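# Balance golf mat with ball and block on a can

## Task

Set the golf mat flat, green face upward, resting on the upright drink can on the table. A golf ball must sit on the mat's tee, and the sanding block must lie flat on the mat at the tee-less end, no more than 3 cm in from that edge. The can must be the only support for the mat and the block.

## Robot and tools

Robot: two arms, left_arm and right_arm, each ending in a two-finger gripper. In the scene frame the origin is at table-top height, midway between the nominal arm bases; +z points up, +x points out over the table, and left_arm is on the +y side. Image left and right do not match these arm names. The calibrated bases are left_arm at (+0.008, +0.238, +0.048) m and right_arm at (+0.009, -0.313, +0.033) m, both turned only slightly about z. A camera stand sits behind the arms.

Frames: each arm reports its hand pose, velocities and wrist camera pose in its own base frame. Fixed cameras and the table use the scene frame. All motion offsets are taken along the axes of that arm's current Hand target. The gripper's fingers point along its +z and open and close along its y. end_effector_position is the spot between the pads, about 1 cm short of the tips. Reported poses may be off by a few centimetres, more at full reach.

execute_actions(actions, cameras): actions is a list of actions. Each action is a table of at most 15 rows, one row per 1/30 s step. A short table repeats its final row until step 15. Every row has 14 numbers in [-1, 1]. The first 7 belong to left_arm: dx, dy, dz, rx, ry, rz, opening. The next 7 belong to right_arm in the same order. dx..rz are offsets from the Hand target as it stood when the action began, not from the previous row. Scale: 1.0 equals 0.6 m, or 180 degrees for rotations. rx, ry, rz form a single rotation vector. Because each action starts from the current Hand target, sending the same offset twice moves the arm twice. opening is absolute: +1 is fully open (0.094 m), -1 is shut. To leave an arm alone, give it six zeros and repeat its current opening; a 0 opening is itself a command. An empty actions list returns images and the full state. cameras takes names or ["all"].

move(target, speed, blend, opening_speed, grip_force, blocking, cameras): target is either a single 14-number row or a list of up to 15 rows, laid out as above. Every row is an offset from the same starting Hand targets, not from the row before it. Each gripper travels in a straight line, with all paths ending together, and the move lasts at most 10 s. speed is the top path speed in m/s, from 0.002 to 4.3, default 0.25; turning is capped at twice that in rad/s. Give one value, or one per target. blend, in metres, rounds off corners between listed targets; 0 means stop at each one. opening_speed, at least 0.2 per second on the -1..+1 scale, closes the fingers gently. grip_force is the per-pad limit in newtons, 10 to 50, given once or per arm. It stays in effect until changed, and closing is slow below full force. blocking=false returns after 0.5 s while the move keeps running. A finger change in a later target takes effect once everything has come to rest there. The result adds a move: line such as done, off_target, moving, held or fault. done means the arm settled within 10 mm and 2 degrees of its target. limits=paced means the pose was clipped; limits=held means steps were withheld. Paths ignore obstacles, and faster moves lag, stray and strike harder. Do not route a path close to an arm's own base, since the elbow can whip round; go around the base instead.

wait(seconds, 0 to 3600) lets the scene run with no new commands, and any move still running carries on. stop brakes a running move. zoom_image(camera, region=[x0,y0,x1,y1]) enlarges part of the newest image from that camera, up to 504x504 px. finished_scene(scene) ends the current scene; pass its number. It cannot be undone.

Result lines: end_effector_position (m) and end_effector_quat_wxyz in the arm's base frame. Hand target is the last commanded pose after clipping, and later offsets count from it. Tool commands lists current gripper commands. grip_measured is the finger gap on the opening scale; it can read about 2.5 mm wide when empty and a few mm narrow when gripping. Joint positions ends with the gap in metres. Joint torques are given in joint order, positive toward larger angles; numbers 3 and 4 wrap at ±28 N m. Joint velocities may read 'within noise'. Action results also list positions at some steps. MOTOR HOT appears at 85 °C; at 100 °C the arm goes limp for 30-60 s, shown as an OVER-TEMPERATURE FAULT.

Control behaviour: each step, the commanded orientation is clipped to within 40 degrees of the measured one. Grippers often settle a few cm short because of friction or load; another execute_actions call re-requests the pose, or you can send the missing distance as an offset. An arm blocked by something keeps pushing until it is commanded back. Grip force jumps to its limit about 0.06 below the touch reading, so close slowly on anything fragile. To release, command well above grip_measured.

Joint ranges (rad): waist ±2.880, shoulder 0 to 3.142, elbow 0 to 3.019 (straight 2.964), wrist pitch -1.693 to 1.571, wrist yaw ±1.571, wrist roll ±2.094.

Cameras: cam_head_left and cam_head_right (896x504, pinhole, fixed on one bar above and behind the table, looking down), plus cam_left_wrist and cam_right_wrist (672x504, fisheye, mounted on the hands). Calibrations were supplied, but they may be off by a couple of degrees and millimetres.

Avoid: dropping parts or releasing them while moving; anything leaving the table, which fails the task; hard hits on the table or fixed items; contact or pinching between the two arms or grippers; strain on the wrist camera cables; holding a stretched arm or heavy load for long; and fast moves near contact. Stray objects may occasionally be nudged by outside pushes.

Each tool is called after "Call:" in YAML: its name, and indented under it one key for each argument.

## Session

Call:
execute_actions:
  actions: []

Scene clock: 0.00 s.
left_arm: end_effector_position=(+0.3591, -0.0307, +0.2251) grip_measured=+1.000 end_effector_quat_wxyz=(+0.354, +0.215, +0.899, +0.146) | right_arm: end_effector_position=(+0.1850, +0.0586, +0.1567) grip_measured=+1.000 end_effector_quat_wxyz=(+0.395, -0.414, +0.813, +0.106)
Joint positions: left_arm=[-0.205 0.822 0.686 -0.683 -0.253 0.364 0.094] | right_arm=[-0.303 0.277 0.375 -1.151 -0.697 -1.053 0.094]
Joint velocities: within noise
Joint torques (N m): no reading
Heat: left arm: hottest waist 34 °C; right arm: hottest elbow 39 °C.
Hand target: left_arm +0.3647, -0.0319, +0.2376; +0.365, +0.212, +0.895, +0.146 | right_arm +0.1896, +0.0572, +0.1717; +0.405, -0.418, +0.808, +0.095
Tool commands: left_gripper/opening=+1.0 right_gripper/opening=+1.0

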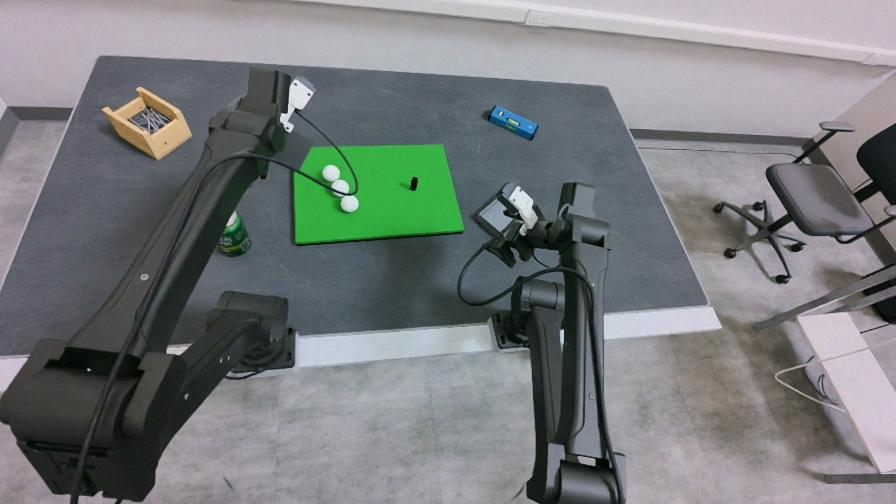

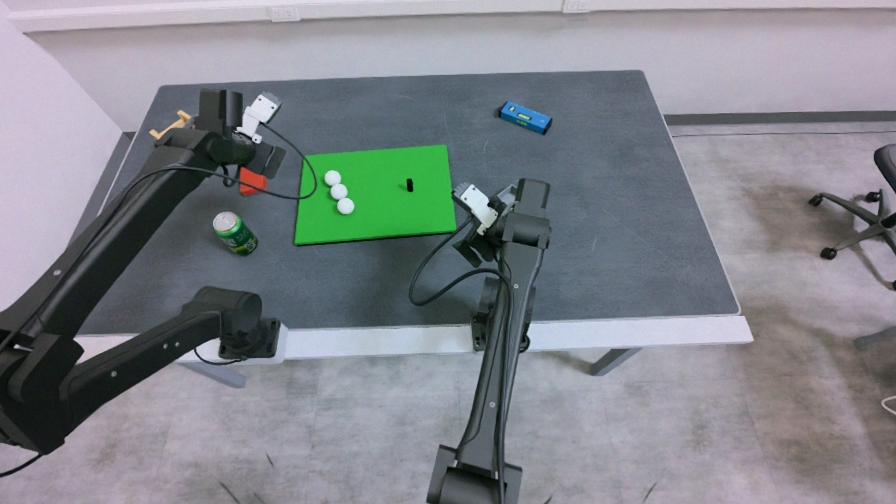

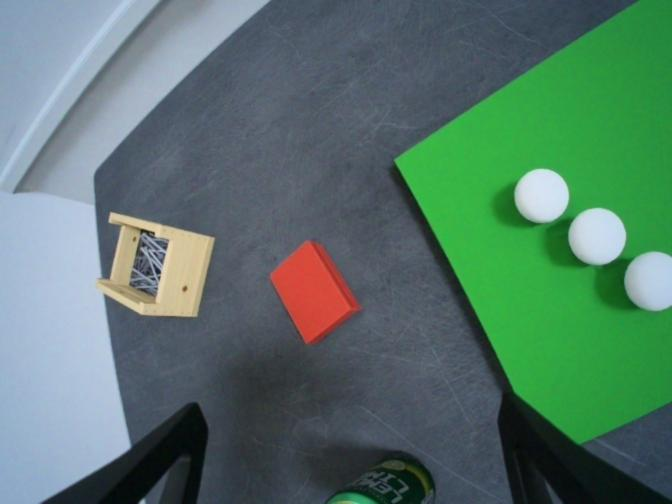

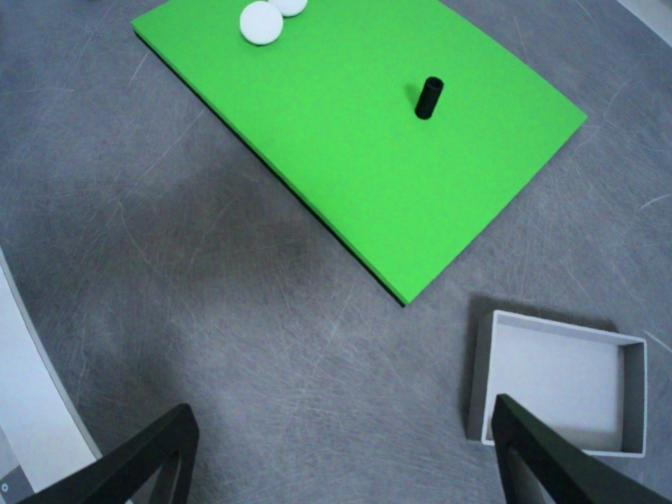

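Call:
zoom_image:
  camera: "cam_head_right"
  region: [140, 80, 560, 320]

Call:
zoom_image:
  camera: "cam_head_left"
  region: [80, 60, 560, 320]

Call:
zoom_image:
  camera: "cam_left_wrist"
  region: [240, 120, 672, 504]

Call:
zoom_image:
  camera: "cam_right_wrist"
  region: [120, 0, 672, 480]

Scaled by 1.200.

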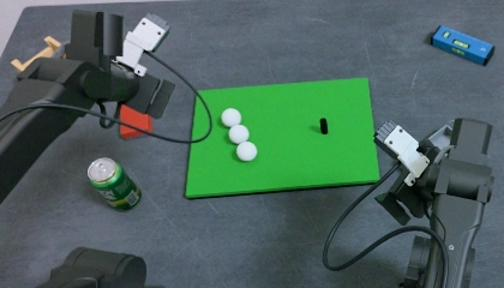

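Scaled by 1.050.

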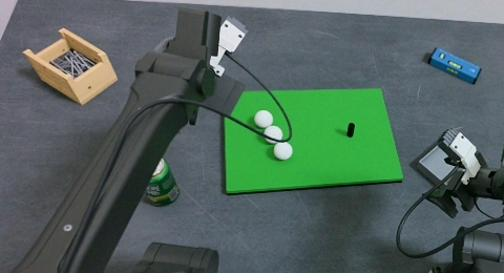

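Scaled by 1.167 from the camera's image (finer frame: 960x720).

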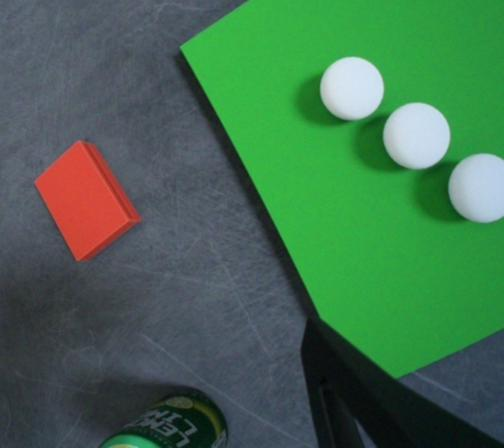

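Region (120, 0, 672, 480) is 552x480 pixels. A region can be at most 504 by 504 pixels.

Call:
move:
  target: [0.095,0.118,-0.1115,0.0963,0.2406,-0.1398,1,-0.0713,-0.1602,-0.0745,0.0646,0.2755,0.2843,1]
  cameras: ["all"]

Scene clock: 44.60 s.
left_arm: end_effector_position=(+0.2881, +0.0463, +0.2641) grip_measured=+1.000 end_effector_quat_wxyz=(-0.012, +0.008, +1.000, +0.000) | right_arm: end_effector_position=(+0.2363, -0.0011, +0.2293) grip_measured=+1.000 end_effector_quat_wxyz=(-0.018, -0.003, +1.000, +0.002)
Joint positions: left_arm=[0.159 1.114 1.144 -1.624 -0.003 0.174 0.094] | right_arm=[-0.005 0.969 0.959 -1.597 -0.004 -0.012 0.094]
Joint torques (N m): left_arm=[1.96 -7.18 11.93 -0.34 0.15 -0.12] | right_arm=[2.08 -1.44 11.47 -0.29 0 0.04]
Heat: left arm: hottest elbow 42 °C; right arm: hottest elbow 44 °C.
Hand target: left_arm +0.2994, +0.0500, +0.2796; +0.000, +0.000, +1.000, +0.000 | right_arm +0.2499, -0.0001, +0.2500; +0.001, +0.000, +1.000, +0.001
Off the commanded pose: left_arm 0.020 m, 2 deg | right_arm 0.025 m, 2 deg.
move: off_target (left_arm, right_arm)
cam_left_wrist: T_world_to_cam=[[-0.09685, -0.99381, -0.05444, 0.0918], [-0.87511, 0.05897, 0.48032, 0.17566], [-0.47414, 0.09416, -0.8754, 0.47128]] pos_world=[0.38607, 0.0365, 0.33318]
cam_right_wrist: T_world_to_cam=[[-0.07638, -0.99624, -0.04094, 0.02842], [-0.8945, 0.05033, 0.44422, 0.16723], [-0.44049, 0.07055, -0.89498, 0.42135]] pos_world=[0.33736, -0.00983, 0.30397]

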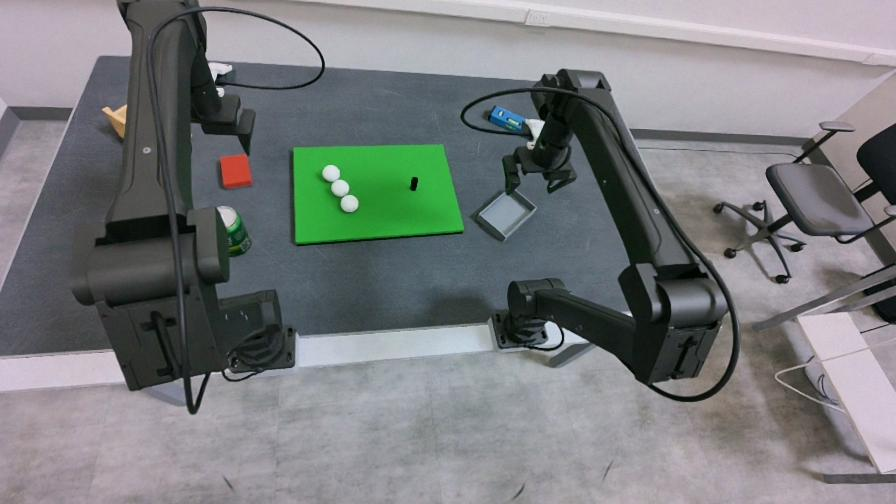

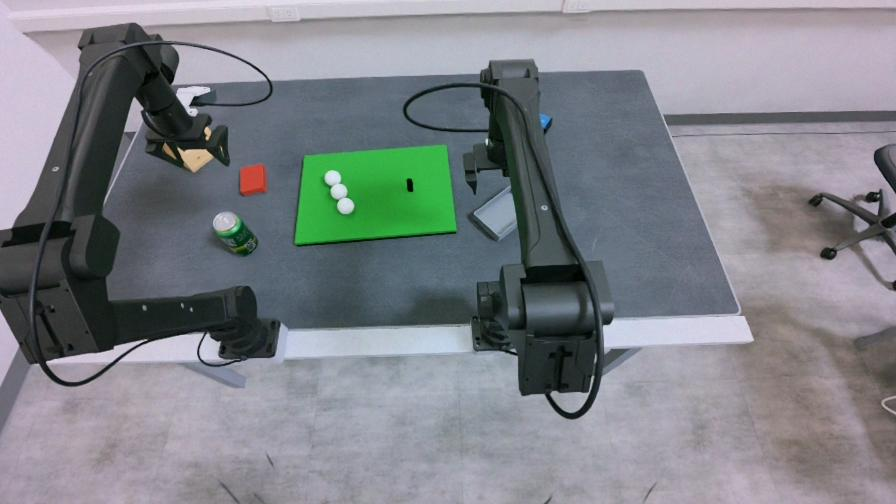

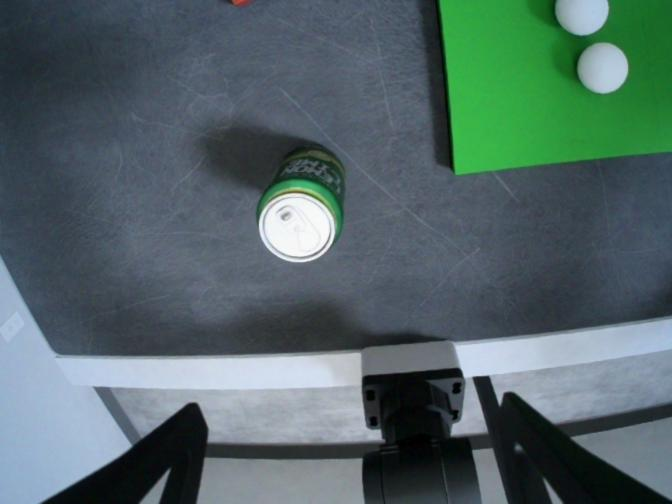

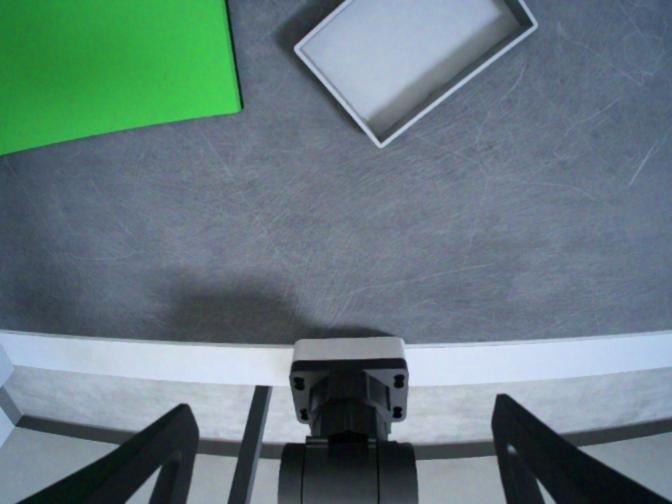

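Call:
move:
  target: [0,0.2,0,0,0,0,1,-0.205,0.602,0.05,0,0,-0.133,1]
  cameras: ["cam_right_wrist","cam_head_right"]

Scene clock: 56.10 s.
left_arm: end_effector_position=(+0.2848, +0.1594, +0.2660) grip_measured=+1.000 end_effector_quat_wxyz=(-0.019, -0.001, +1.000, -0.009) | right_arm: end_effector_position=(+0.3618, +0.3496, +0.2048) grip_measured=+1.000 end_effector_quat_wxyz=(-0.014, -0.210, +0.978, -0.007)
Joint positions: left_arm=[0.51 1.218 1.23 -1.624 -0.003 0.509 0.094] | right_arm=[0.768 1.684 1.562 -1.481 -0.003 0.345 0.094]
Joint torques (N m): left_arm=[1.9 -8.59 11.78 0.58 0.15 0.07] | right_arm=[1.2 -10.99 11.28 -0.1 0.07 0.02]
Heat: left arm: hottest elbow 43 °C; right arm: hottest elbow 46 °C.
Hand target: left_arm +0.2995, +0.1700, +0.2797; +0.001, +0.000, +1.000, +0.000 | right_arm +0.3727, +0.3612, +0.2206; +0.001, -0.208, +0.978, +0.001
Off the commanded pose: left_arm 0.023 m, 2 deg | right_arm 0.023 m, 2 deg.
move: off_target (left_arm, right_arm)
cam_right_wrist: T_world_to_cam=[[0.33385, -0.94219, -0.02882, 0.21654], [-0.84283, -0.31206, 0.43848, 0.3819], [-0.42212, -0.12209, -0.89828, 0.49127]] pos_world=[0.45696, 0.38317, 0.28008]
Images, in order (width x height): cam_head_right 896x504, cam_right_wrist 672x504.

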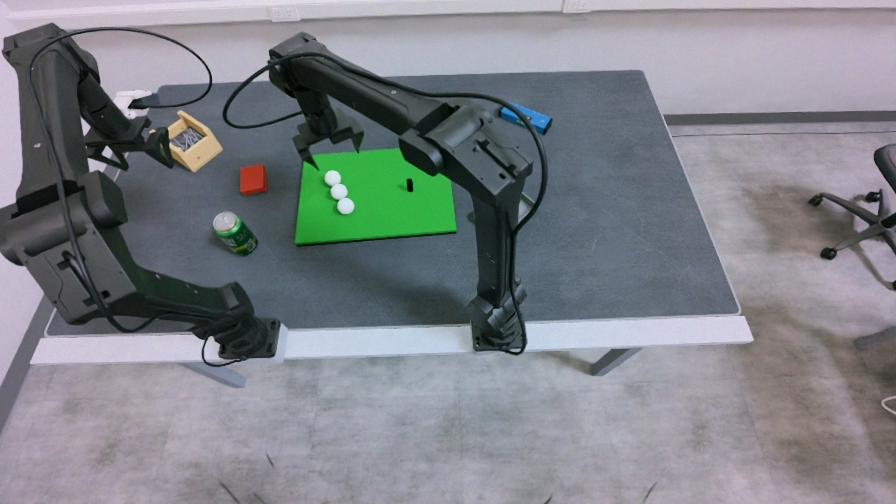

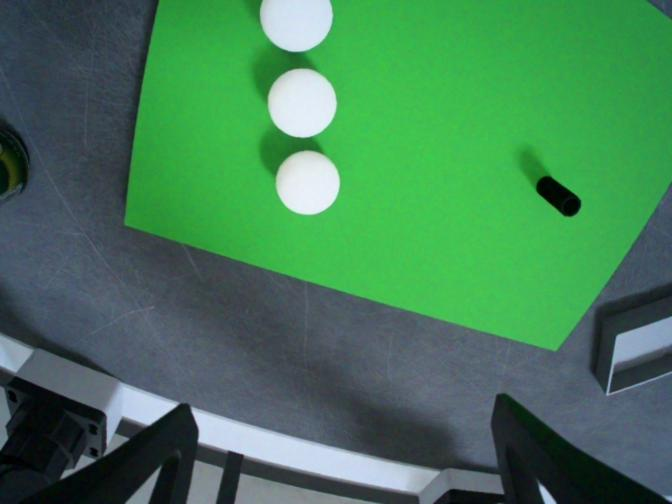

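Call:
move:
  target: [0,0,0,0,0,0,1,-0.0418,0.0394,0.241,0,0,0,1]
  cameras: ["cam_right_wrist"]

Scene clock: 61.33 s.
left_arm: end_effector_position=(+0.2848, +0.1594, +0.2660) grip_measured=+1.000 end_effector_quat_wxyz=(-0.019, -0.001, +1.000, -0.009) | right_arm: end_effector_position=(+0.3842, +0.3851, +0.0731) grip_measured=+1.000 end_effector_quat_wxyz=(-0.009, -0.209, +0.978, -0.005)
Joint positions: left_arm=[0.51 1.218 1.23 -1.624 -0.003 0.509 0.094] | right_arm=[0.787 1.87 1.463 -1.184 -0.002 0.365 0.094]
Joint torques (N m): left_arm=[2.2 -8.41 11.85 0.55 0.15 0.06] | right_arm=[2.08 -13.16 6.99 0.72 0.04 0.07]
Heat: left arm: hottest elbow 44 °C; right arm: hottest elbow 47 °C.
Hand target: left_arm +0.2995, +0.1700, +0.2797; +0.001, +0.000, +1.000, +0.000 | right_arm +0.3863, +0.3931, +0.0760; +0.001, -0.207, +0.978, +0.001
Off the commanded pose: left_arm 0.023 m, 2 deg | right_arm 0.009 m, 1 deg.
move: done
cam_right_wrist: T_world_to_cam=[[0.3323, -0.9426, -0.03296, 0.23971], [-0.84733, -0.3137, 0.42851, 0.47265], [-0.41425, -0.11446, -0.90294, 0.38116]] pos_world=[0.47874, 0.41785, 0.14953]

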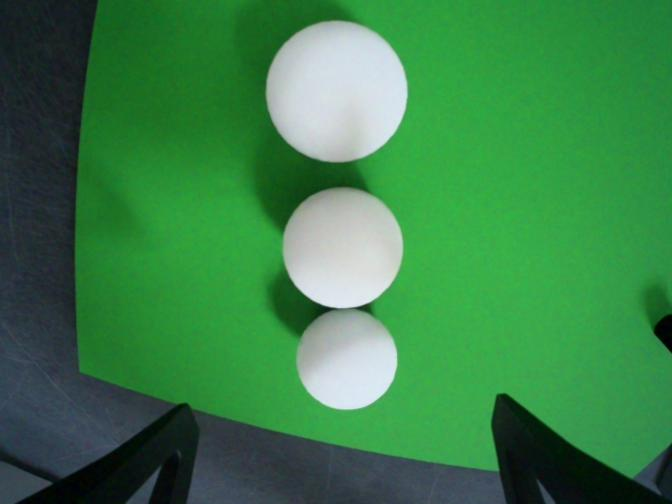

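Call:
move:
  target:
    - [0,0,0,0,0,0,1,0.0185,-0.0022,0.086,0,0,0,1]
    - [0,0,0,0,0,0,1,0.0185,-0.0022,0.086,0,0,0,-0.25]
  speed: 0.15
  opening_speed: 1.0
  cameras: ["cam_right_wrist"]

Scene clock: 67.10 s.
left_arm: end_effector_position=(+0.2848, +0.1594, +0.2660) grip_measured=+1.000 end_effector_quat_wxyz=(-0.019, -0.001, +1.000, -0.009) | right_arm: end_effector_position=(+0.3788, +0.3818, +0.0291) grip_measured=-0.245 end_effector_quat_wxyz=(-0.002, -0.208, +0.978, +0.000)
Joint positions: left_arm=[0.51 1.218 1.23 -1.624 -0.003 0.509 0.094] | right_arm=[0.79 1.897 1.375 -1.052 -0.002 0.371 0.035]
Joint velocities: left_arm=[within noise] | right_arm=[-0.015 -0.005 0.002 -0.007 -0.066 0.007 0.008]
Joint torques (N m): left_arm=[1.79 -8.7 11.81 0.59 0.18 0.06] | right_arm=[2.2 -11.69 6.05 0.88 0.02 0.1]
Heat: left arm: hottest elbow 45 °C; right arm: hottest elbow 47 °C.
Hand target: left_arm +0.2995, +0.1700, +0.2797; +0.001, +0.000, +1.000, +0.000 | right_arm +0.3767, +0.3876, +0.0246; +0.001, -0.208, +0.978, +0.001
Off the commanded pose: left_arm 0.023 m, 2 deg | right_arm 0.008 m, 0 deg.
move: done
cam_right_wrist: T_world_to_cam=[[0.33028, -0.94303, -0.04018, 0.23813], [-0.8535, -0.31656, 0.41392, 0.48974], [-0.40306, -0.10241, -0.90943, 0.33014]] pos_world=[0.47241, 0.41341, 0.10709]

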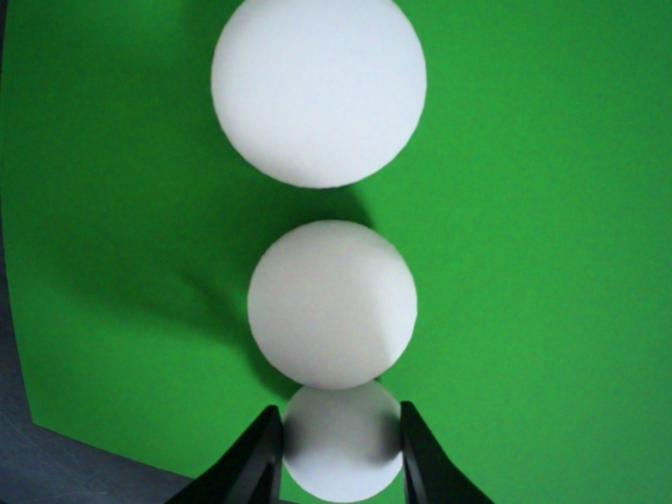

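Call:
move:
  target:
    - [0,0,0,0,0,0,1,0,0,0,0,0,0,-0.35]
    - [0,0,0,0,0,0,1,0,0,-0.2,0,0,0,-0.35]
  cameras: ["cam_right_wrist"]

Scene clock: 70.67 s.
left_arm: end_effector_position=(+0.2848, +0.1594, +0.2660) grip_measured=+1.000 end_effector_quat_wxyz=(-0.019, -0.001, +1.000, -0.009) | right_arm: end_effector_position=(+0.3694, +0.3724, +0.1258) grip_measured=-0.255 end_effector_quat_wxyz=(-0.016, -0.208, +0.978, -0.010)
Joint positions: left_arm=[0.51 1.218 1.23 -1.624 -0.003 0.509 0.094] | right_arm=[0.79 1.785 1.487 -1.31 -0.002 0.371 0.035]
Joint torques (N m): left_arm=[1.79 -8.59 11.75 0.58 0.16 0.06] | right_arm=[2.67 -13.51 10.11 -0.39 0.06 0.13]
Heat: left arm: hottest elbow 45 °C; right arm: hottest elbow 47 °C.
Hand target: left_arm +0.2995, +0.1700, +0.2797; +0.001, +0.000, +1.000, +0.000 | right_arm +0.3766, +0.3874, +0.1444; +0.001, -0.208, +0.978, +0.001
Off the commanded pose: left_arm 0.023 m, 2 deg | right_arm 0.025 m, 2 deg.
move: off_target (right_arm)
cam_right_wrist: T_world_to_cam=[[0.32944, -0.94384, -0.02503, 0.23496], [-0.84305, -0.30599, 0.44231, 0.4273], [-0.42513, -0.12462, -0.89651, 0.4282]] pos_world=[0.46487, 0.40587, 0.20077]

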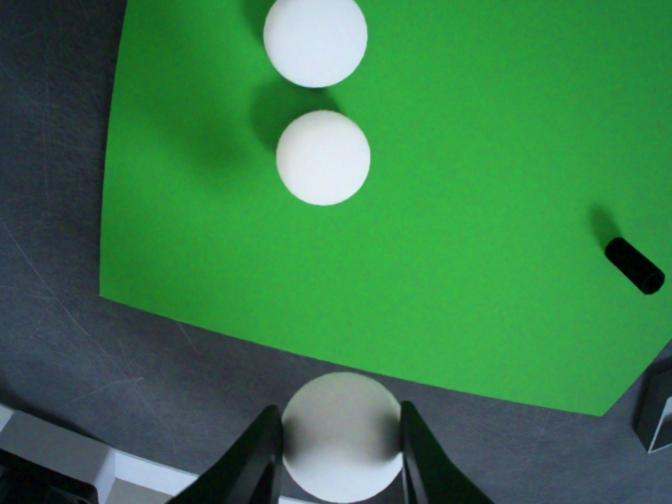

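Call:
move:
  target: [0,0,0,0,0,0,1,0.3123,-0.6825,-0.0227,0,0,0.433,-0.35]
  cameras: ["cam_right_wrist"]
  speed: 0.3

Scene clock: 81.27 s.
left_arm: end_effector_position=(+0.2848, +0.1594, +0.2660) grip_measured=+1.000 end_effector_quat_wxyz=(-0.019, -0.001, +1.000, -0.009) | right_arm: end_effector_position=(+0.3670, -0.0610, +0.1476) grip_measured=-0.255 end_effector_quat_wxyz=(-0.010, +0.447, +0.894, -0.003)
Joint positions: left_arm=[0.51 1.218 1.23 -1.624 -0.003 0.509 0.094] | right_arm=[-0.164 1.374 1.056 -1.273 -0.001 0.763 0.035]
Joint torques (N m): left_arm=[1.85 -8.35 11.84 0.49 0.17 0.06] | right_arm=[0.97 -7.59 7.84 -0.05 0.03 0.1]
Heat: left arm: hottest elbow 46 °C; right arm: hottest elbow 47 °C.
Hand target: left_arm +0.2995, +0.1700, +0.2797; +0.001, +0.000, +1.000, +0.000 | right_arm +0.3717, -0.0630, +0.1575; +0.000, +0.454, +0.891, +0.001
Off the commanded pose: left_arm 0.023 m, 2 deg | right_arm 0.011 m, 1 deg.
move: off_target (right_arm)
cam_right_wrist: T_world_to_cam=[[-0.84637, -0.532, -0.02498, 0.28378], [-0.49084, 0.76096, 0.42428, 0.22155], [-0.20671, 0.37136, -0.90519, 0.34407]] pos_world=[0.42006, -0.14539, 0.22454]

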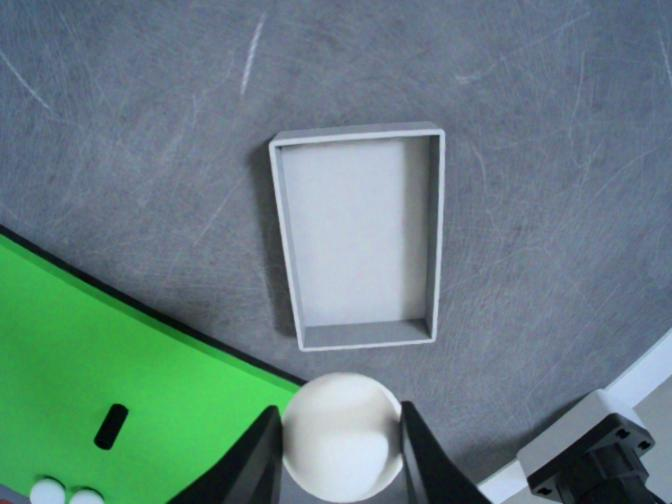

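Call:
move:
  target: [0,0,0,0,0,0,1,-0.0603,-0.0192,0.221,0,0,0.01,-0.35]
  cameras: ["cam_right_wrist","cam_head_right","cam_head_left"]
  speed: 0.2

Scene clock: 87.03 s.
left_arm: end_effector_position=(+0.2848, +0.1594, +0.2660) grip_measured=+1.000 end_effector_quat_wxyz=(-0.019, -0.001, +1.000, -0.009) | right_arm: end_effector_position=(+0.3808, -0.0947, +0.0268) grip_measured=-0.255 end_effector_quat_wxyz=(-0.004, +0.470, +0.883, +0.000)
Joint positions: left_arm=[0.51 1.218 1.23 -1.624 -0.003 0.509 0.094] | right_arm=[-0.243 1.578 0.919 -0.919 -0.001 0.735 0.035]
Joint torques (N m): left_arm=[2.08 -8.94 11.86 0.57 0.18 0.04] | right_arm=[0.5 -7.65 5.64 0.9 -0.02 -0.19]
Heat: left arm: hottest elbow 47 °C; right arm: hottest elbow 47 °C.
Hand target: left_arm +0.2995, +0.1700, +0.2797; +0.001, +0.000, +1.000, +0.000 | right_arm +0.3837, -0.0988, +0.0248; +0.000, +0.468, +0.884, +0.001
Off the commanded pose: left_arm 0.023 m, 2 deg | right_arm 0.005 m, 1 deg.
move: done
cam_right_wrist: T_world_to_cam=[[-0.87192, -0.48841, -0.03485, 0.28874], [-0.45693, 0.786, 0.41645, 0.29488], [-0.17601, 0.37903, -0.90849, 0.23921]] pos_world=[0.4286, -0.18142, 0.10458]
Images, in order (width x height): cam_head_left 896x504, cam_head_right 896x504, cam_right_wrist 672x504.

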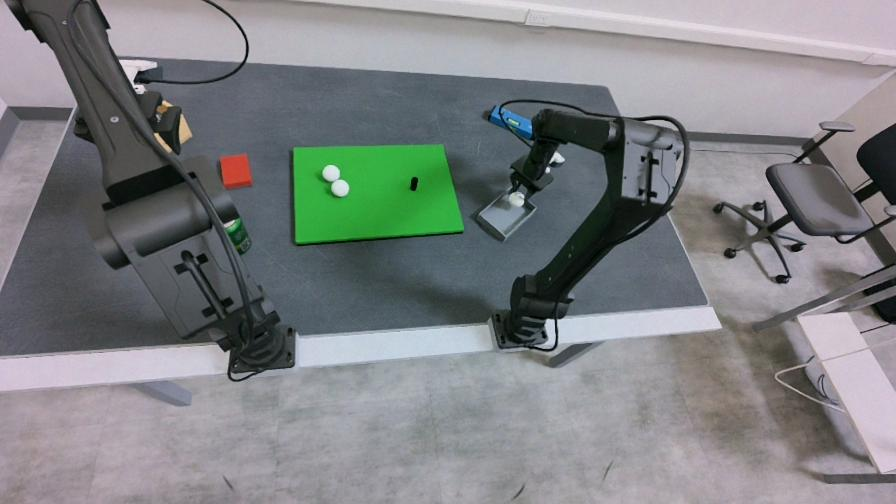

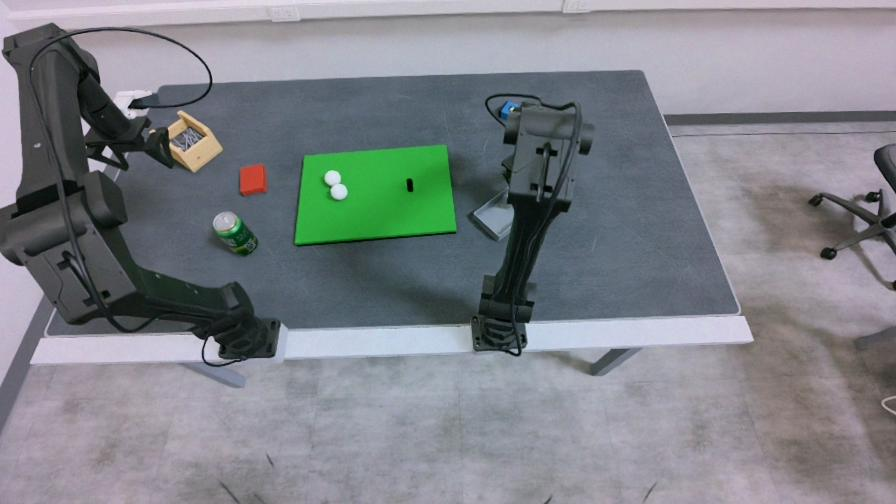

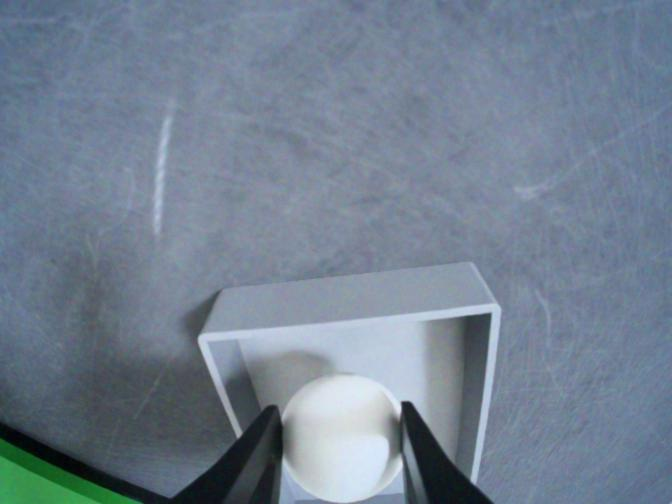

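Call:
move:
  target:
    - [0,0,0,0,0,0,1,0,0,0.048,0,0,0.02,-0.35]
    - [0,0,0,0,0,0,1,0,0,0.048,0,0,0.02,0.15]
  cameras: ["cam_right_wrist"]
  speed: 0.12

Scene clock: 90.33 s.
left_arm: end_effector_position=(+0.2848, +0.1594, +0.2660) grip_measured=+1.000 end_effector_quat_wxyz=(-0.019, -0.001, +1.000, -0.009) | right_arm: end_effector_position=(+0.3830, -0.0966, +0.0005) grip_measured=+0.147 end_effector_quat_wxyz=(+0.000, +0.487, +0.873, +0.000)
Joint positions: left_arm=[0.51 1.218 1.23 -1.624 -0.003 0.509 0.094] | right_arm=[-0.246 1.629 0.895 -0.837 0 0.773 0.054]
Joint torques (N m): left_arm=[2.14 -8.64 11.78 0.46 0.18 0.07] | right_arm=[1.14 -7.53 4.86 0.96 -0.03 0.12]
Heat: left arm: hottest elbow 47 °C; right arm: hottest elbow 47 °C.
Hand target: left_arm +0.2995, +0.1700, +0.2797; +0.001, +0.000, +1.000, +0.000 | right_arm +0.3837, -0.0987, -0.0040; +0.000, +0.495, +0.869, +0.001
Off the commanded pose: left_arm 0.023 m, 2 deg | right_arm 0.005 m, 1 deg.
move: done
cam_right_wrist: T_world_to_cam=[[-0.89069, -0.45294, -0.03903, 0.29945], [-0.42749, 0.80524, 0.41091, 0.29892], [-0.15468, 0.38267, -0.91084, 0.20864]] pos_world=[0.42678, -0.18491, 0.0789]

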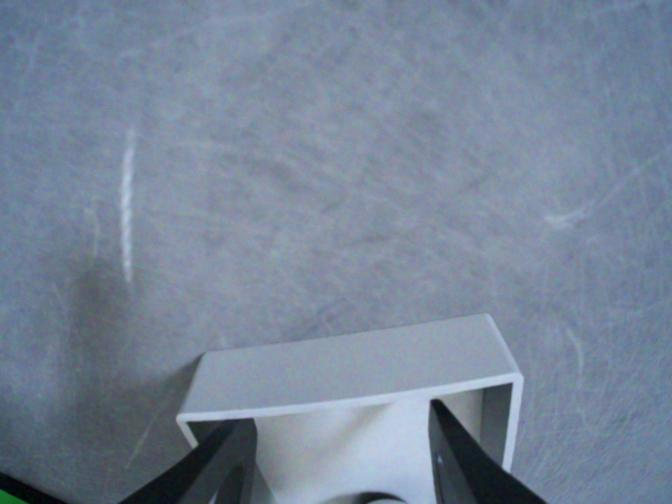

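Call:
move:
  target:
    - [0,0,0,0,0,0,1,0,0,-0.267,0,0,0,0.15]
    - [0,0,0,0,0,0,1,0.6897,0.4943,-0.267,0,0,-0.463,0.15]
    - [0,0,0,0,0,0,1,0.6897,0.4943,-0.165,0,0,-0.463,1]
  cameras: ["cam_right_wrist","cam_head_left"]
  speed: 0.3
  blend: [0.04,0.03,0]

Scene clock: 97.63 s.
left_arm: end_effector_position=(+0.2848, +0.1594, +0.2660) grip_measured=+1.000 end_effector_quat_wxyz=(-0.019, -0.001, +1.000, -0.009) | right_arm: end_effector_position=(+0.4207, +0.4020, +0.0914) grip_measured=+0.997 end_effector_quat_wxyz=(-0.011, -0.202, +0.979, -0.006)
Joint positions: left_arm=[0.51 1.218 1.23 -1.624 -0.003 0.509 0.094] | right_arm=[0.763 1.949 1.635 -1.282 -0.002 0.357 0.094]
Joint torques (N m): left_arm=[2.02 -8.53 11.89 0.51 0.17 0.06] | right_arm=[1.2 -14.74 7.91 0.83 -0.01 -0.2]
Heat: left arm: hottest elbow 48 °C; right arm: hottest elbow 47 °C.
Hand target: left_arm +0.2995, +0.1700, +0.2797; +0.001, +0.000, +1.000, +0.000 | right_arm +0.4281, +0.4083, +0.0957; +0.001, -0.208, +0.978, +0.001
Off the commanded pose: left_arm 0.023 m, 2 deg | right_arm 0.011 m, 2 deg.
move: off_target (right_arm); target 3's new opening was sent with right_arm's hand 0.011 m and 2 deg from that target
cam_right_wrist: T_world_to_cam=[[0.31746, -0.94778, -0.0307, 0.25231], [-0.85064, -0.29893, 0.43249, 0.49613], [-0.41908, -0.11118, -0.90111, 0.4153]] pos_world=[0.51598, 0.43361, 0.16741]
Images, in order (width x height): cam_head_left 896x504, cam_right_wrist 672x504.

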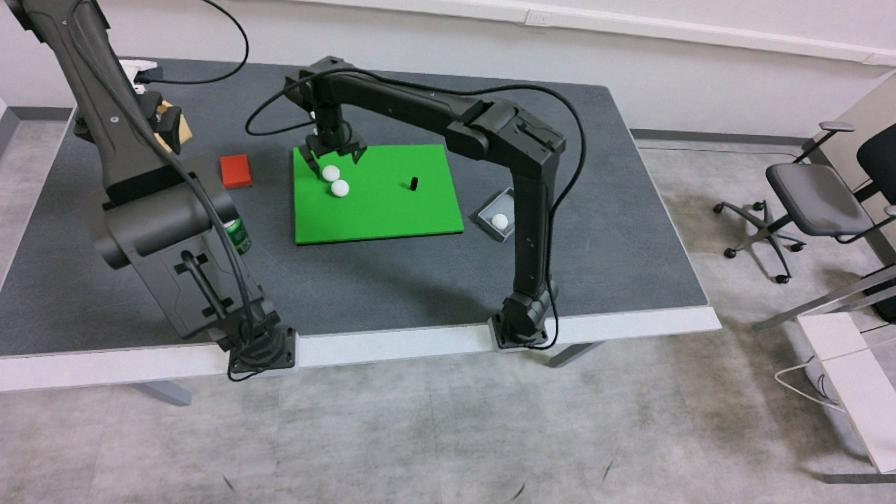

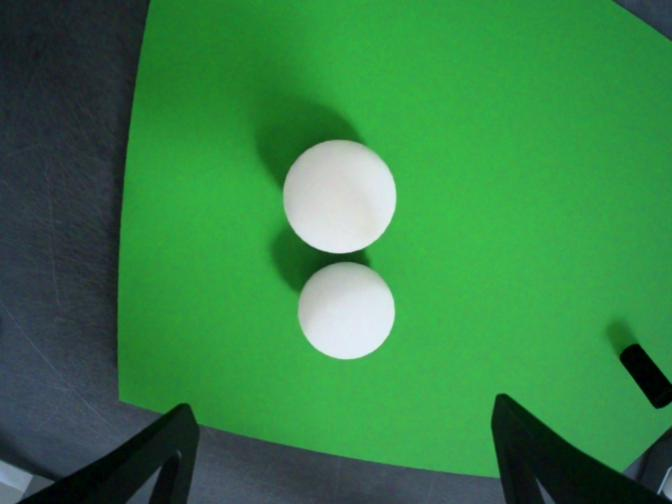

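Call:
move:
  target:
    - [0,0,0,0,0,0,1,0.0035,-0.0038,0.123,0,0,0,1]
    - [0,0,0,0,0,0,1,0.0035,-0.0038,0.123,0,0,0,-0.35]
    - [0,0,0,0,0,0,1,0.0035,-0.0038,-0.1,0,0,0,-0.35]
  speed: 0.2
  opening_speed: 1.2
  cameras: ["cam_right_wrist"]

Scene clock: 103.77 s.
left_arm: end_effector_position=(+0.2848, +0.1594, +0.2660) grip_measured=+1.000 end_effector_quat_wxyz=(-0.019, -0.001, +1.000, -0.009) | right_arm: end_effector_position=(+0.4140, +0.3955, +0.1325) grip_measured=-0.144 end_effector_quat_wxyz=(-0.020, -0.203, +0.979, -0.012)
Joint positions: left_arm=[0.51 1.218 1.23 -1.624 -0.003 0.509 0.094] | right_arm=[0.763 1.91 1.686 -1.394 -0.002 0.354 0.04]
Joint torques (N m): left_arm=[1.85 -8.7 11.81 0.53 0.16 0.05] | right_arm=[1.08 -14.68 10.54 -0.25 0.06 -0.16]
Heat: left arm: hottest elbow 48 °C; right arm: hottest elbow 47 °C.
Hand target: left_arm +0.2995, +0.1700, +0.2797; +0.001, +0.000, +1.000, +0.000 | right_arm +0.4271, +0.4052, +0.1558; +0.001, -0.208, +0.978, +0.001
Off the commanded pose: left_arm 0.023 m, 2 deg | right_arm 0.028 m, 3 deg.
move: off_target (right_arm)
cam_right_wrist: T_world_to_cam=[[0.31963, -0.9473, -0.02136, 0.24728], [-0.84313, -0.29462, 0.44982, 0.46357], [-0.43241, -0.12576, -0.89287, 0.45905]] pos_world=[0.51031, 0.42856, 0.20663]

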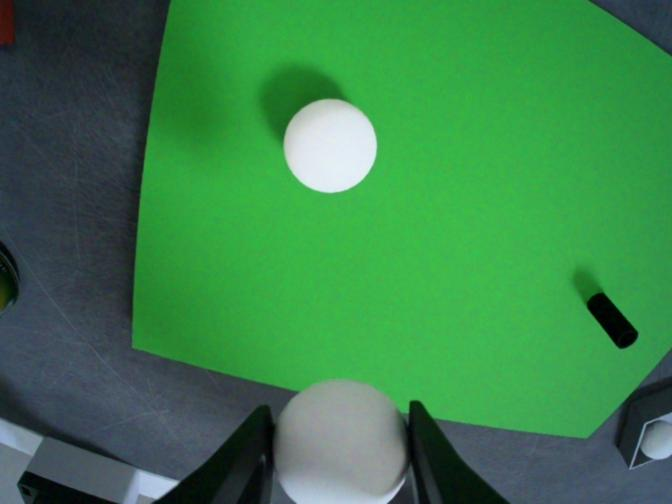

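Call:
move:
  target:
    - [0,0,0,0,0,0,1,0.4076,-0.7378,0,0,0,0.463,-0.35]
    - [0,0,0,0,0,0,1,0.4076,-0.7378,0.268,0,0,0.463,-0.35]
    - [0,0,0,0,0,0,1,0.4076,-0.7378,0.268,0,0,0.463,0.15]
    - [0,0,0,0,0,0,1,0.4076,-0.7378,0,0,0,0.463,0.15]
  speed: [0.35,0.2,0.2,0.3]
  blend: [0.03,0,0,0]
  opening_speed: 1.2
  cameras: ["cam_right_wrist"]

Scene clock: 111.43 s.
left_arm: end_effector_position=(+0.2848, +0.1594, +0.2660) grip_measured=+1.000 end_effector_quat_wxyz=(-0.019, -0.001, +1.000, -0.009) | right_arm: end_effector_position=(+0.3671, -0.0936, +0.1369) grip_measured=+0.148 end_effector_quat_wxyz=(-0.019, +0.489, +0.872, -0.004)
Joint positions: left_arm=[0.51 1.218 1.23 -1.624 -0.003 0.509 0.094] | right_arm=[-0.249 1.413 1.065 -1.261 -0.002 0.774 0.054]
Joint torques (N m): left_arm=[2.02 -8.59 11.78 0.57 0.16 0.05] | right_arm=[2.08 -7.24 10.04 -0.42 0.01 0.08]
Heat: left arm: hottest elbow 49 °C; right arm: hottest elbow 47 °C.
Hand target: left_arm +0.2995, +0.1700, +0.2797; +0.001, +0.000, +1.000, +0.000 | right_arm +0.3834, -0.0985, +0.1549; +0.000, +0.495, +0.869, +0.001
Off the commanded pose: left_arm 0.023 m, 2 deg | right_arm 0.025 m, 2 deg.
move: off_target (right_arm)
cam_right_wrist: T_world_to_cam=[[-0.89372, -0.44848, -0.01153, 0.28974], [-0.40831, 0.80249, 0.43508, 0.22307], [-0.18587, 0.39354, -0.90032, 0.3402]] pos_world=[0.41326, -0.18295, 0.21258]

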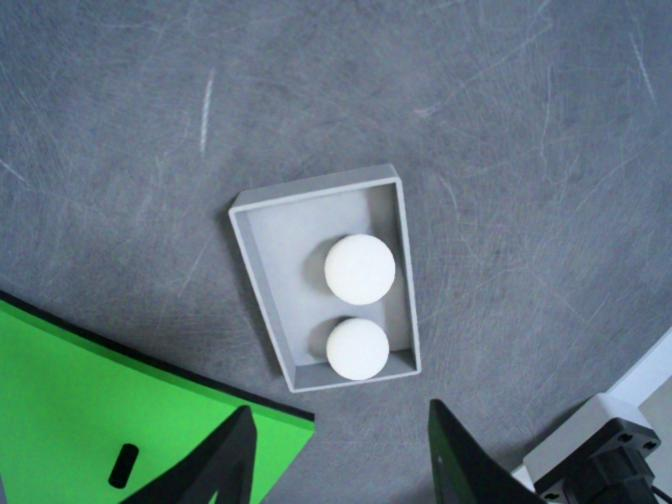

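Call:
move:
  target:
    - [0,0,0,0,0,0,1,0.6732,0.5898,0,0,0,-0.463,0.15]
    - [0,0,0,0,0,0,1,0.6732,0.5898,0.1016,0,0,-0.463,1]
  cameras: ["cam_right_wrist"]
  speed: 0.35
  blend: [0.03,0]

Scene clock: 119.37 s.
left_arm: end_effector_position=(+0.2848, +0.1594, +0.2660) grip_measured=+1.000 end_effector_quat_wxyz=(-0.019, -0.001, +1.000, -0.009) | right_arm: end_effector_position=(+0.4665, +0.4186, +0.0781) grip_measured=+0.997 end_effector_quat_wxyz=(-0.025, -0.203, +0.979, -0.014)
Joint positions: left_arm=[0.51 1.218 1.23 -1.624 -0.003 0.509 0.094] | right_arm=[0.732 2.099 1.841 -1.369 -0.002 0.323 0.094]
Joint torques (N m): left_arm=[1.73 -8.88 11.77 0.55 0.17 0.06] | right_arm=[0.73 -16.03 9.85 0.79 0.05 -0.22]
Heat: left arm: hottest elbow 49 °C; right arm: hottest elbow 47 °C.
Hand target: left_arm +0.2995, +0.1700, +0.2797; +0.001, +0.000, +1.000, +0.000 | right_arm +0.4822, +0.4293, +0.0949; +0.001, -0.207, +0.978, +0.001
Off the commanded pose: left_arm 0.023 m, 2 deg | right_arm 0.025 m, 3 deg.
move: off_target (right_arm); target 2's new opening was sent with right_arm's hand 0.025 m and 3 deg from that target
cam_right_wrist: T_world_to_cam=[[0.31943, -0.94742, -0.01898, 0.2511], [-0.83949, -0.29222, 0.45811, 0.5358], [-0.43957, -0.1304, -0.88869, 0.44098]] pos_world=[0.56343, 0.45197, 0.1512]

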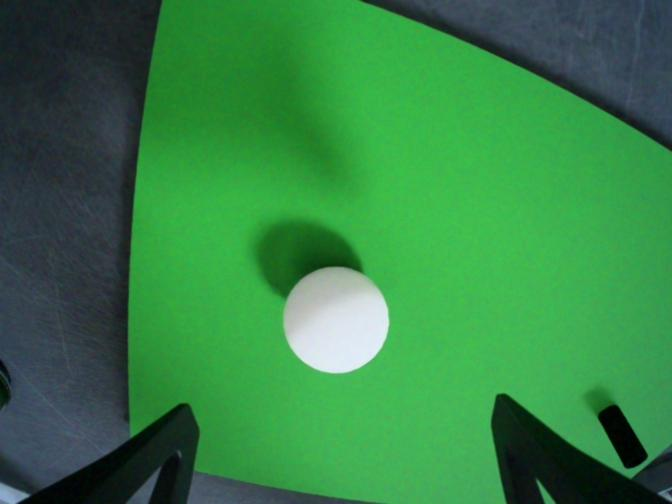

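Call:
move:
  target: [0,0,0,0,0,0,1,-0.0033,0.0013,0.09,0,0,0,1]
  speed: 0.15
  cameras: ["cam_right_wrist"]

Scene clock: 122.83 s.
left_arm: end_effector_position=(+0.2848, +0.1594, +0.2660) grip_measured=+1.000 end_effector_quat_wxyz=(-0.019, -0.001, +1.000, -0.009) | right_arm: end_effector_position=(+0.4797, +0.4305, +0.0457) grip_measured=+0.998 end_effector_quat_wxyz=(-0.002, -0.203, +0.979, +0.000)
Joint positions: left_arm=[0.51 1.218 1.23 -1.624 -0.003 0.509 0.094] | right_arm=[0.732 2.139 1.821 -1.257 -0.002 0.323 0.094]
Joint torques (N m): left_arm=[1.79 -8.76 11.84 0.57 0.16 0.04] | right_arm=[1.73 -15.74 6.98 0.55 0.04 -0.21]
Heat: left arm: hottest elbow 49 °C; right arm: hottest elbow 48 °C.
Hand target: left_arm +0.2995, +0.1700, +0.2797; +0.001, +0.000, +1.000, +0.000 | right_arm +0.4837, +0.4309, +0.0409; +0.001, -0.207, +0.978, +0.001
Off the commanded pose: left_arm 0.023 m, 2 deg | right_arm 0.006 m, 1 deg.
move: done
cam_right_wrist: T_world_to_cam=[[0.32053, -0.94642, -0.0394, 0.25744], [-0.85632, -0.30729, 0.41509, 0.58171], [-0.40495, -0.09931, -0.90893, 0.39046]] pos_world=[0.57373, 0.46118, 0.12358]

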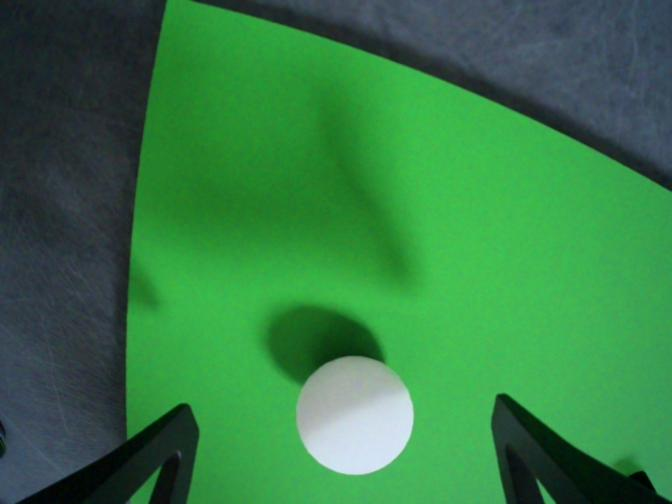

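Call:
move:
  target:
    - [0,0,0,0,0,0,1,0.0197,-0.0031,0.0417,0,0,0,1]
    - [0,0,0,0,0,0,1,0.0197,-0.0031,0.0417,0,0,0,-0.35]
    - [0,0,0,0,0,0,1,0.0197,-0.0031,-0.15,0,0,0,-0.35]
  speed: 0.15
  opening_speed: 1.2
  cameras: ["cam_right_wrist"]

Scene clock: 128.17 s.
left_arm: end_effector_position=(+0.2848, +0.1594, +0.2660) grip_measured=+1.000 end_effector_quat_wxyz=(-0.019, -0.001, +1.000, -0.009) | right_arm: end_effector_position=(+0.4607, +0.4134, +0.1022) grip_measured=-0.136 end_effector_quat_wxyz=(-0.025, -0.203, +0.979, -0.014)
Joint positions: left_arm=[0.51 1.218 1.23 -1.624 -0.003 0.509 0.094] | right_arm=[0.732 2.061 1.843 -1.408 -0.002 0.323 0.041]
Joint torques (N m): left_arm=[2.02 -8.64 11.82 0.57 0.17 0.07] | right_arm=[1.73 -16.09 10.69 -0.34 0.12 -0.13]
Heat: left arm: hottest elbow 50 °C; right arm: hottest elbow 48 °C.
Hand target: left_arm +0.2995, +0.1700, +0.2797; +0.001, +0.000, +1.000, +0.000 | right_arm +0.4736, +0.4242, +0.1308; +0.000, -0.207, +0.978, +0.001
Off the commanded pose: left_arm 0.023 m, 2 deg | right_arm 0.033 m, 3 deg.
move: off_target (right_arm)
cam_right_wrist: T_world_to_cam=[[0.31943, -0.94742, -0.01898, 0.24848], [-0.83949, -0.29222, 0.45811, 0.51838], [-0.43957, -0.1304, -0.88869, 0.45917]] pos_world=[0.55763, 0.44677, 0.1753]

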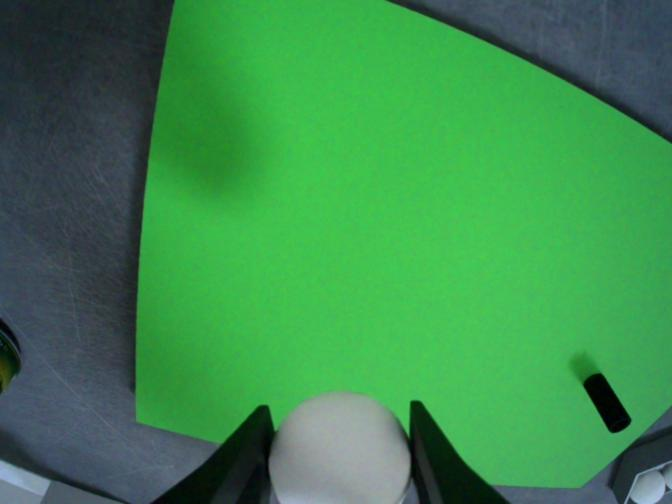

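Call:
move:
  target:
    - [0,0,0,0,0,0,1,0.4885,-0.7361,-0.042,0,0,0.428,-0.35]
    - [0,0,0,0,0,0,1,0.4885,-0.7361,0.16,0,0,0.428,-0.35]
  speed: [0.35,0.15]
  blend: [0.03,0]
  cameras: ["cam_right_wrist"]

Scene clock: 133.33 s.
left_arm: end_effector_position=(+0.2848, +0.1594, +0.2660) grip_measured=+1.000 end_effector_quat_wxyz=(-0.019, -0.001, +1.000, -0.009) | right_arm: end_effector_position=(+0.3820, -0.0974, +0.0363) grip_measured=-0.136 end_effector_quat_wxyz=(-0.003, +0.445, +0.895, -0.001)
Joint positions: left_arm=[0.51 1.218 1.23 -1.624 -0.003 0.509 0.094] | right_arm=[-0.249 1.565 0.934 -0.946 0 0.674 0.041]
Joint torques (N m): left_arm=[1.79 -8.35 11.92 0.57 0.14 0.06] | right_arm=[1.9 -7.82 5.85 0.8 -0.04 -0.01]
Heat: left arm: hottest elbow 50 °C; right arm: hottest elbow 48 °C.
Hand target: left_arm +0.2995, +0.1700, +0.2797; +0.001, +0.000, +1.000, +0.000 | right_arm +0.3852, -0.0981, +0.0339; +0.000, +0.447, +0.895, +0.001
Off the commanded pose: left_arm 0.023 m, 2 deg | right_arm 0.004 m, 0 deg.
move: done
cam_right_wrist: T_world_to_cam=[[-0.84376, -0.53556, -0.03539, 0.27346], [-0.4998, 0.75997, 0.4155, 0.30753], [-0.19563, 0.36827, -0.9089, 0.25556]] pos_world=[0.43443, -0.18138, 0.11418]

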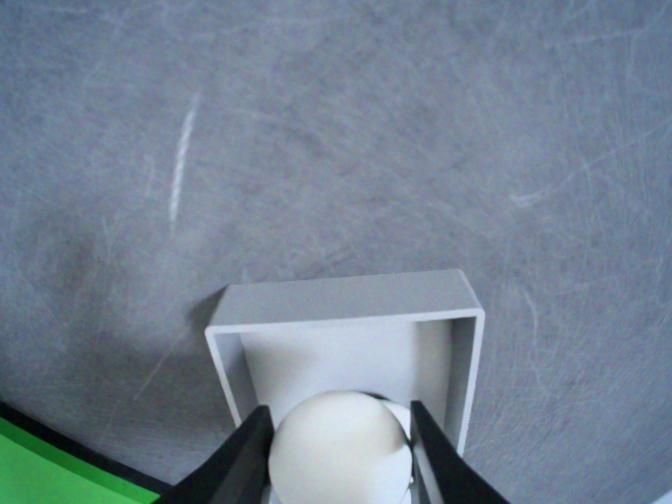

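Call:
move:
  target:
    - [0,0,0,0,0,0,1,-0.005,0.003,0.058,0,0,0,-0.35]
  speed: 0.06
  cameras: ["cam_right_wrist","cam_head_left"]

Scene clock: 136.07 s.
left_arm: end_effector_position=(+0.2848, +0.1594, +0.2660) grip_measured=+1.000 end_effector_quat_wxyz=(-0.019, -0.001, +1.000, -0.009) | right_arm: end_effector_position=(+0.3864, -0.0984, +0.0038) grip_measured=-0.136 end_effector_quat_wxyz=(-0.002, +0.445, +0.895, +0.000)
Joint positions: left_arm=[0.51 1.218 1.23 -1.624 -0.003 0.509 0.094] | right_arm=[-0.249 1.632 0.91 -0.852 -0.001 0.674 0.041]
Joint torques (N m): left_arm=[1.9 -9.17 11.81 0.54 0.16 0.06] | right_arm=[1.08 -7.47 5.04 0.99 -0.01 -0.02]
Heat: left arm: hottest elbow 50 °C; right arm: hottest elbow 48 °C.
Hand target: left_arm +0.2995, +0.1700, +0.2797; +0.001, +0.000, +1.000, +0.000 | right_arm +0.3885, -0.0994, -0.0008; +0.000, +0.447, +0.895, +0.001
Off the commanded pose: left_arm 0.023 m, 2 deg | right_arm 0.005 m, 0 deg.
move: done
cam_right_wrist: T_world_to_cam=[[-0.84359, -0.5356, -0.03841, 0.2754], [-0.50133, 0.75994, 0.41372, 0.32456], [-0.1924, 0.36827, -0.90959, 0.22602]] pos_world=[0.43852, -0.18238, 0.08189]
Images, in order (width x height): cam_head_left 896x504, cam_right_wrist 672x504.

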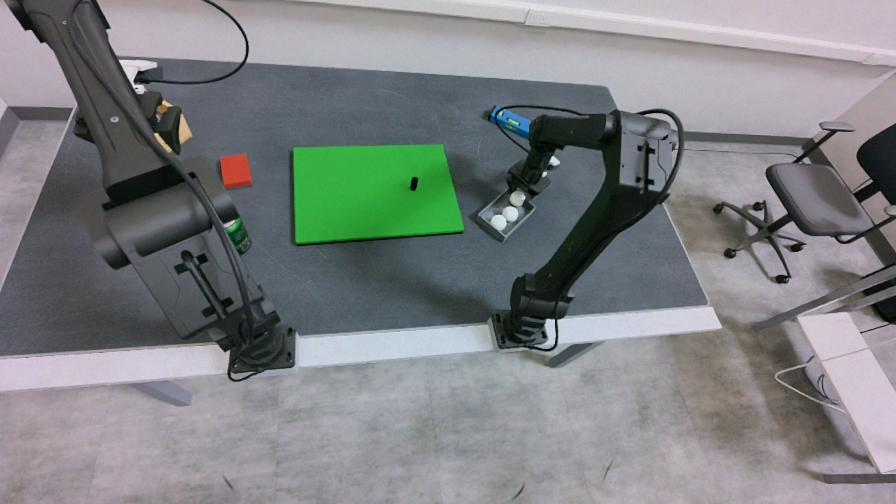

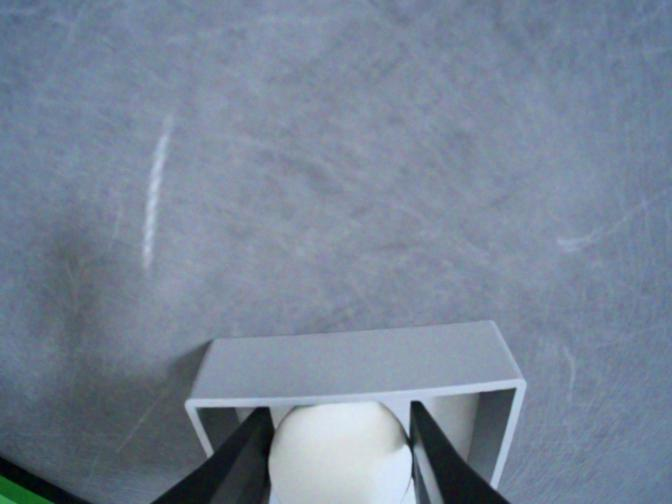

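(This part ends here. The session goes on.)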